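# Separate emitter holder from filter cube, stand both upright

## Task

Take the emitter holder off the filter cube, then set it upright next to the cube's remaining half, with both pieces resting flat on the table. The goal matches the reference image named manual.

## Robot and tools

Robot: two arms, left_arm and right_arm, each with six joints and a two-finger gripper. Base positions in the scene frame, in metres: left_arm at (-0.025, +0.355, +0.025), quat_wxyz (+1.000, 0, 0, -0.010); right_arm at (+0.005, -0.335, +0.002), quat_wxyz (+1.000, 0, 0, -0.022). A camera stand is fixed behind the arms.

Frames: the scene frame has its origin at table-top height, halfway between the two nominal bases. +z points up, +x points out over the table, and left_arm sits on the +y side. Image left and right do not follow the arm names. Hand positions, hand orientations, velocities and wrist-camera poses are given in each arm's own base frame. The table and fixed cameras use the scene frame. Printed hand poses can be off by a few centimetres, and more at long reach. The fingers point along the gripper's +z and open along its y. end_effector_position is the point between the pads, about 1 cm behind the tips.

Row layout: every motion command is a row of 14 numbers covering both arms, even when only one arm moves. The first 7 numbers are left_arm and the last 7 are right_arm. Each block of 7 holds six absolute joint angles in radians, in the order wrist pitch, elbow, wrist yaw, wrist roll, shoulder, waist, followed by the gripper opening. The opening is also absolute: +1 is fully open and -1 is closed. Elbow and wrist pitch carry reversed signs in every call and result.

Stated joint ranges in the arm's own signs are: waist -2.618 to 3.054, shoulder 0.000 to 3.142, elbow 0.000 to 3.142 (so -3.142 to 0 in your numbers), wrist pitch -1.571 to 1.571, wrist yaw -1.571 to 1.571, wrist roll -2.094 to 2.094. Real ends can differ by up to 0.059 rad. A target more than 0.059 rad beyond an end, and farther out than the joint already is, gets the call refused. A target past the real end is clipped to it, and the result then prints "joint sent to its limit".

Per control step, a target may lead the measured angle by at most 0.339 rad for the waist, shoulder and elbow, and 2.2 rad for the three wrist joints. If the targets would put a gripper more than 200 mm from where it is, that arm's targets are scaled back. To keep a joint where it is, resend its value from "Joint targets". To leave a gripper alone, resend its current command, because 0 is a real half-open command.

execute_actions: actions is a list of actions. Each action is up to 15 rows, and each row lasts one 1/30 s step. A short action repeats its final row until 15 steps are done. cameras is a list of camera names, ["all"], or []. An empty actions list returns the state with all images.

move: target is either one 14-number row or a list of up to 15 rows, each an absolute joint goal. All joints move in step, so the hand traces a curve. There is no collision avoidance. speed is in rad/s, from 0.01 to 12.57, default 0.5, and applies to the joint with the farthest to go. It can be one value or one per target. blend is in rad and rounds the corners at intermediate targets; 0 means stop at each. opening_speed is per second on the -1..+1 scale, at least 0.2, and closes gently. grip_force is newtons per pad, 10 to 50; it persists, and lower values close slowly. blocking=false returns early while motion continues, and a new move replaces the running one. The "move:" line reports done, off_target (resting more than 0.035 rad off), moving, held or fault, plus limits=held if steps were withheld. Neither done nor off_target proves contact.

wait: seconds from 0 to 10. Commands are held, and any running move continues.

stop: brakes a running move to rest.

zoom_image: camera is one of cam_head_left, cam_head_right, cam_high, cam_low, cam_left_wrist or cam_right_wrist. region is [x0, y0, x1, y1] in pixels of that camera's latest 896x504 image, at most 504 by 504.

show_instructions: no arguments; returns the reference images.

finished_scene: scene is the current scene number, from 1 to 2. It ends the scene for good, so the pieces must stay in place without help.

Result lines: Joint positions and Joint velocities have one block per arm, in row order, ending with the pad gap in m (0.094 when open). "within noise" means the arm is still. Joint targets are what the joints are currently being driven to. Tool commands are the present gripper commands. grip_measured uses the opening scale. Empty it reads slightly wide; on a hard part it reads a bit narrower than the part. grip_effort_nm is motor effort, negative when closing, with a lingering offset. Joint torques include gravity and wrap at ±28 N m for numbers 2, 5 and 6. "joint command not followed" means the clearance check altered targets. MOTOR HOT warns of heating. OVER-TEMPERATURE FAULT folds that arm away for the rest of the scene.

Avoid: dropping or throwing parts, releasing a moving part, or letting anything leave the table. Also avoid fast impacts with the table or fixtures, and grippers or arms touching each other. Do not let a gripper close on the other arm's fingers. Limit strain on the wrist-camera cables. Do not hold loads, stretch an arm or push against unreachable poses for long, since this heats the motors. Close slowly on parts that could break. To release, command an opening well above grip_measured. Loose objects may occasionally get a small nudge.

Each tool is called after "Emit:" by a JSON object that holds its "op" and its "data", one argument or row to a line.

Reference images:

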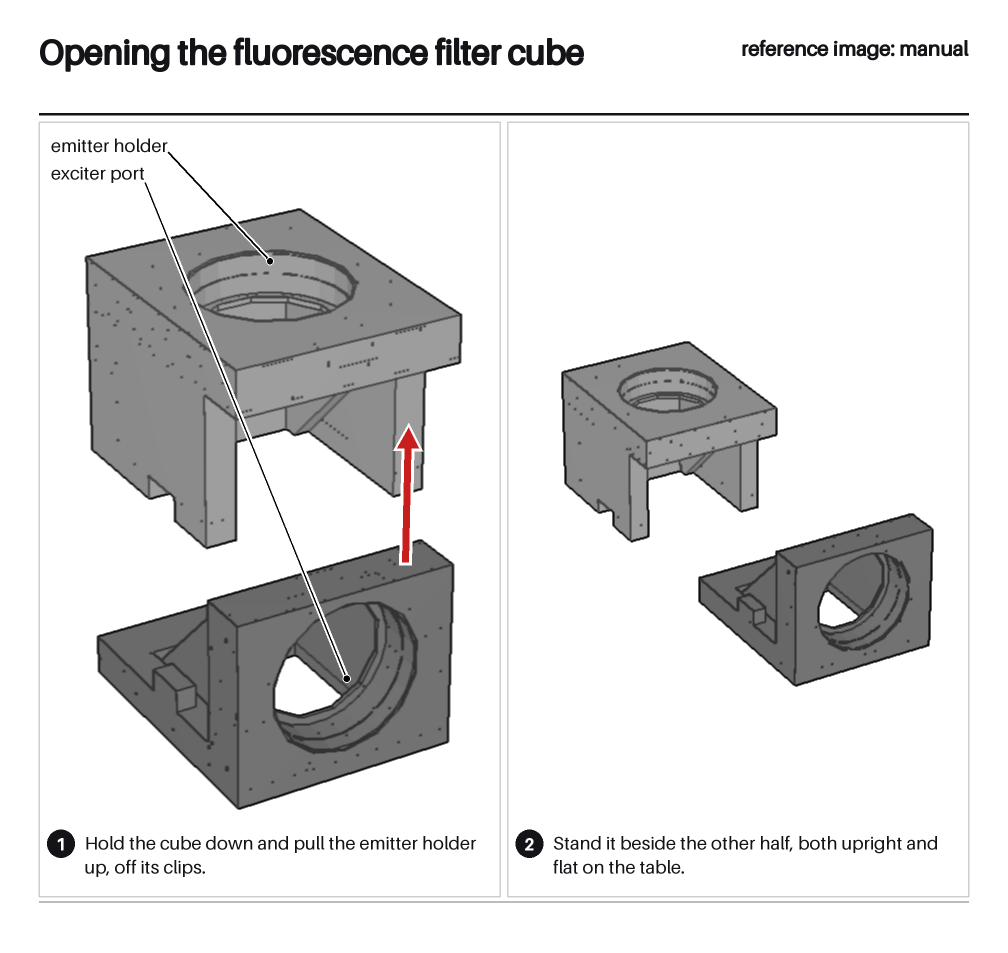

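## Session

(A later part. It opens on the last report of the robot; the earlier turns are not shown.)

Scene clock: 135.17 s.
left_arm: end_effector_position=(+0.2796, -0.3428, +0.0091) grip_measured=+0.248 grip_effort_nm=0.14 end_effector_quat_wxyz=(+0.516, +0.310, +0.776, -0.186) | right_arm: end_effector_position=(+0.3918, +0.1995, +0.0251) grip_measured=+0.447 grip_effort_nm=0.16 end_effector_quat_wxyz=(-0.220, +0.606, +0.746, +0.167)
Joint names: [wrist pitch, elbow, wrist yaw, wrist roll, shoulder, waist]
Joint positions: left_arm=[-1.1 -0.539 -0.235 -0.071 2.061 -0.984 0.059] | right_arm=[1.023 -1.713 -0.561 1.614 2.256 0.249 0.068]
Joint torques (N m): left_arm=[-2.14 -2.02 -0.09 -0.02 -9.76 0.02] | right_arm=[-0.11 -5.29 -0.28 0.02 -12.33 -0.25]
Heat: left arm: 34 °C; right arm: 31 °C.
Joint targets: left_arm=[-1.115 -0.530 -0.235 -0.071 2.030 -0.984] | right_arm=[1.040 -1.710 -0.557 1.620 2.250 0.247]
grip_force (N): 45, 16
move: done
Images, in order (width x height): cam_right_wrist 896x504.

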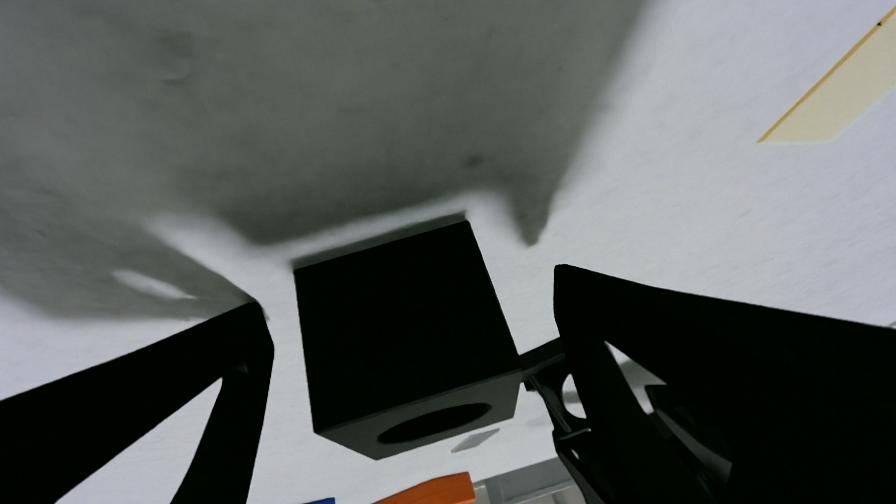

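Clear both sides. Retreat.

Emit:
{"op": "move", "data": {
  "target": [
    [-1.115,-0.53,-0.235,-0.071,2.03,-0.984,0.25,1.17,-1.85,-0.557,1.62,2.235,0.2,0.45],
    [-1.115,-0.53,-0.235,-0.071,2.03,-0.984,0.25,1.42,-2.08,-0.557,1.62,2.2,0.12,0.45]
  ],
  "speed": [0.15,0.35],
  "blend": [0.03,0],
  "cameras": ["cam_right_wrist","cam_left_wrist","cam_low","cam_high","cam_head_left"]
}}

Emit:
{"op": "zoom_image", "data": {
  "camera": "cam_low",
  "region": [415, 250, 495, 295]
}}

Emit:
{"op": "zoom_image", "data": {
  "camera": "cam_high",
  "region": [440, 170, 560, 250]
}}

Scene clock: 138.03 s.
left_arm: end_effector_position=(+0.2796, -0.3428, +0.0091) grip_measured=+0.248 grip_effort_nm=0.13 end_effector_quat_wxyz=(+0.516, +0.310, +0.776, -0.186) | right_arm: end_effector_position=(+0.4220, +0.1502, +0.1192) grip_measured=+0.447 grip_effort_nm=0.15 end_effector_quat_wxyz=(-0.207, +0.650, +0.708, +0.183)
Joint names: [wrist pitch, elbow, wrist yaw, wrist roll, shoulder, waist]
Joint positions: left_arm=[-1.1 -0.539 -0.235 -0.071 2.061 -0.984 0.059] | right_arm=[1.381 -2.059 -0.559 1.614 2.236 0.124 0.068]
Joint torques (N m): left_arm=[-2.14 -2.06 -0.09 -0.03 -9.63 0.03] | right_arm=[0.09 -7.84 -0.32 0.05 -15.09 -0.4]
Heat: left arm: 34 °C; right arm: 31 °C.
Joint targets: left_arm=[-1.115 -0.530 -0.235 -0.071 2.030 -0.984] | right_arm=[1.420 -2.080 -0.557 1.620 2.200 0.120]
grip_force (N): 45, 16
move: off_target (right_arm); right_arm: the wrist pitch is farthest, 0.039 rad from its target
Images, in order (width x height): cam_head_left 896x504, cam_high 896x504, cam_low 896x504, cam_left_wrist 896x504, cam_right_wrist 896x504.

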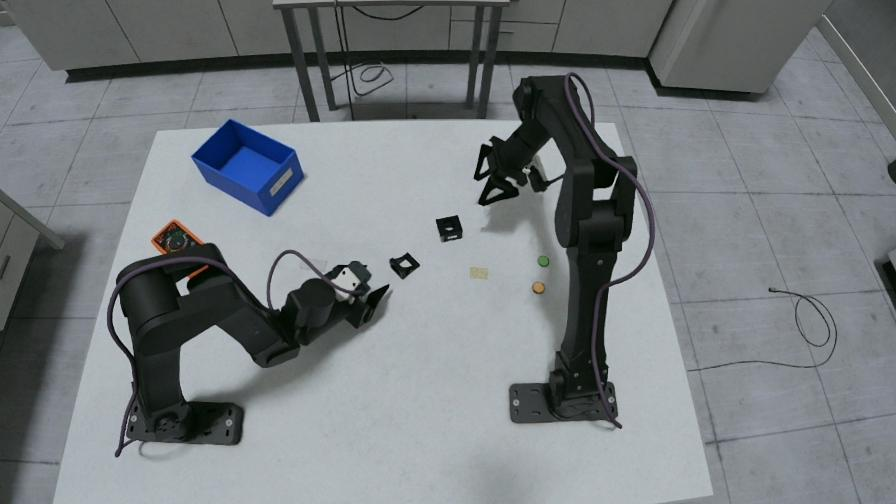

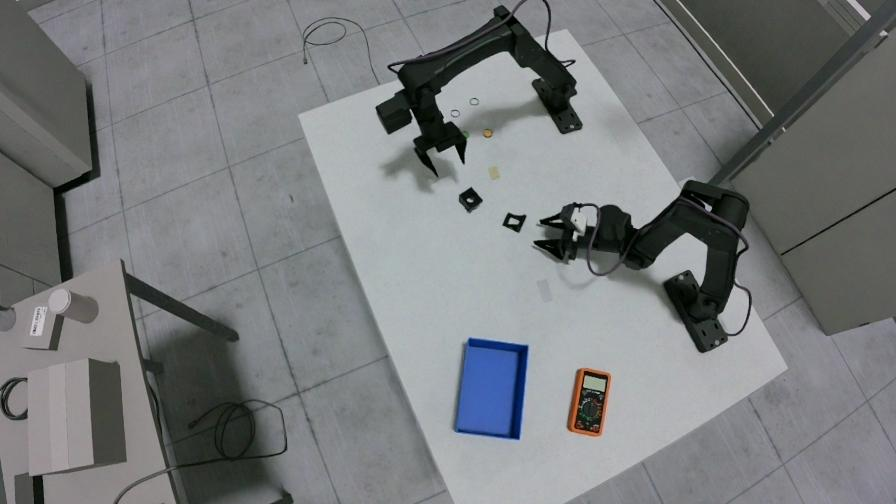

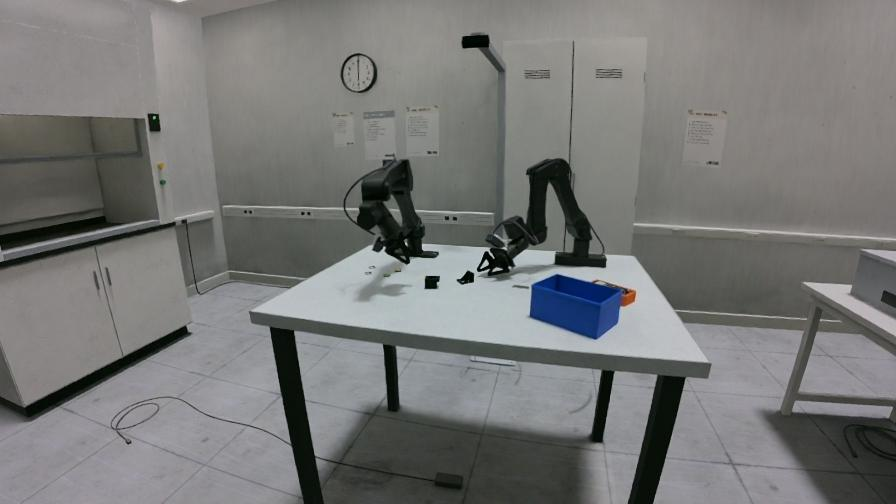

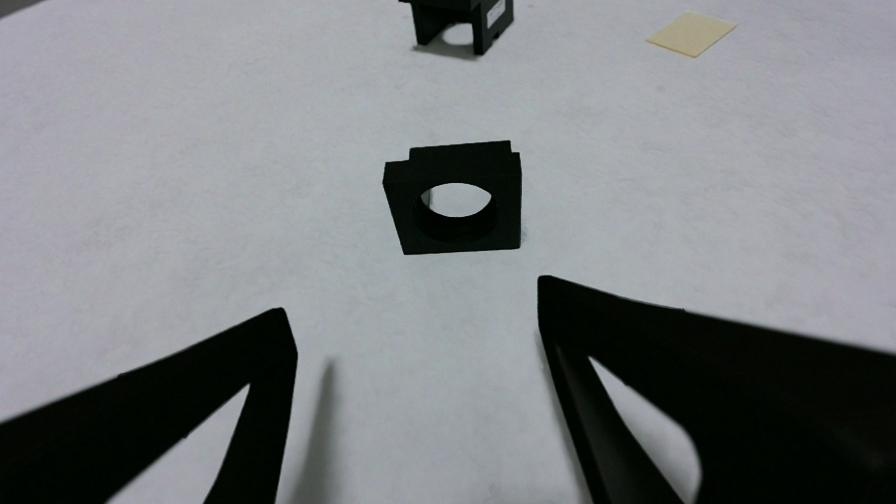

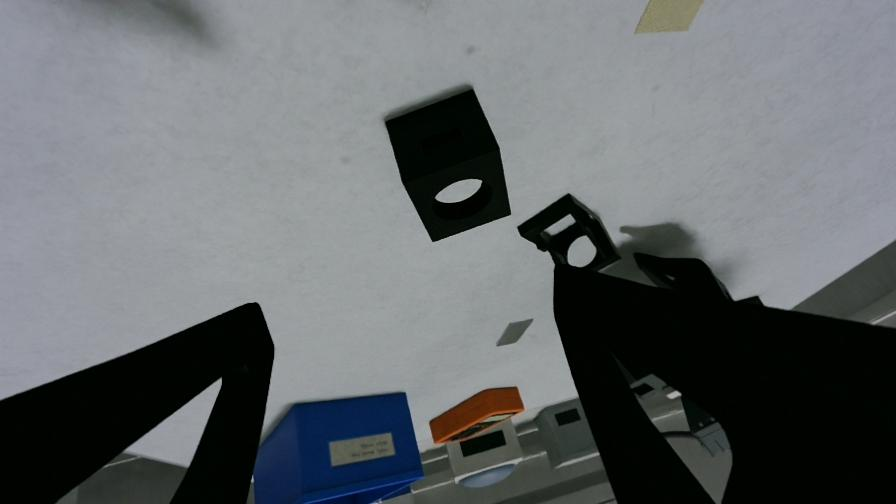

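Scaled by 6.300 from the camera's 896x504 image, which has a finer 1280x720 frame.

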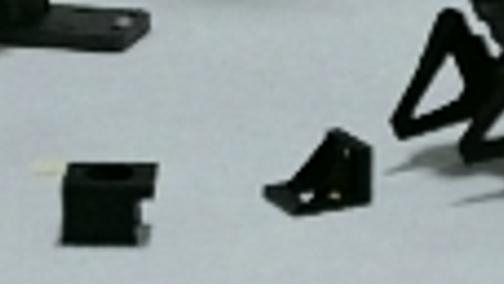

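Scaled by 4.200 from the camera's 896x504 image, which has a finer 1280x720 frame.

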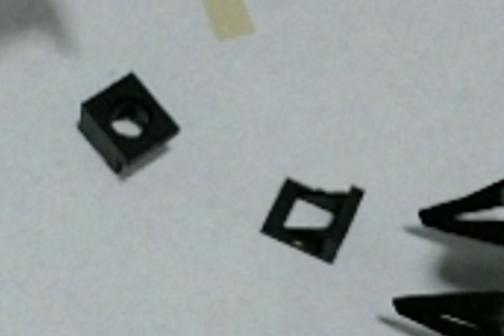

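Emit:
{"op": "finished_scene", "data": {
  "scene": 2
}}

The scene is finished: the task was done.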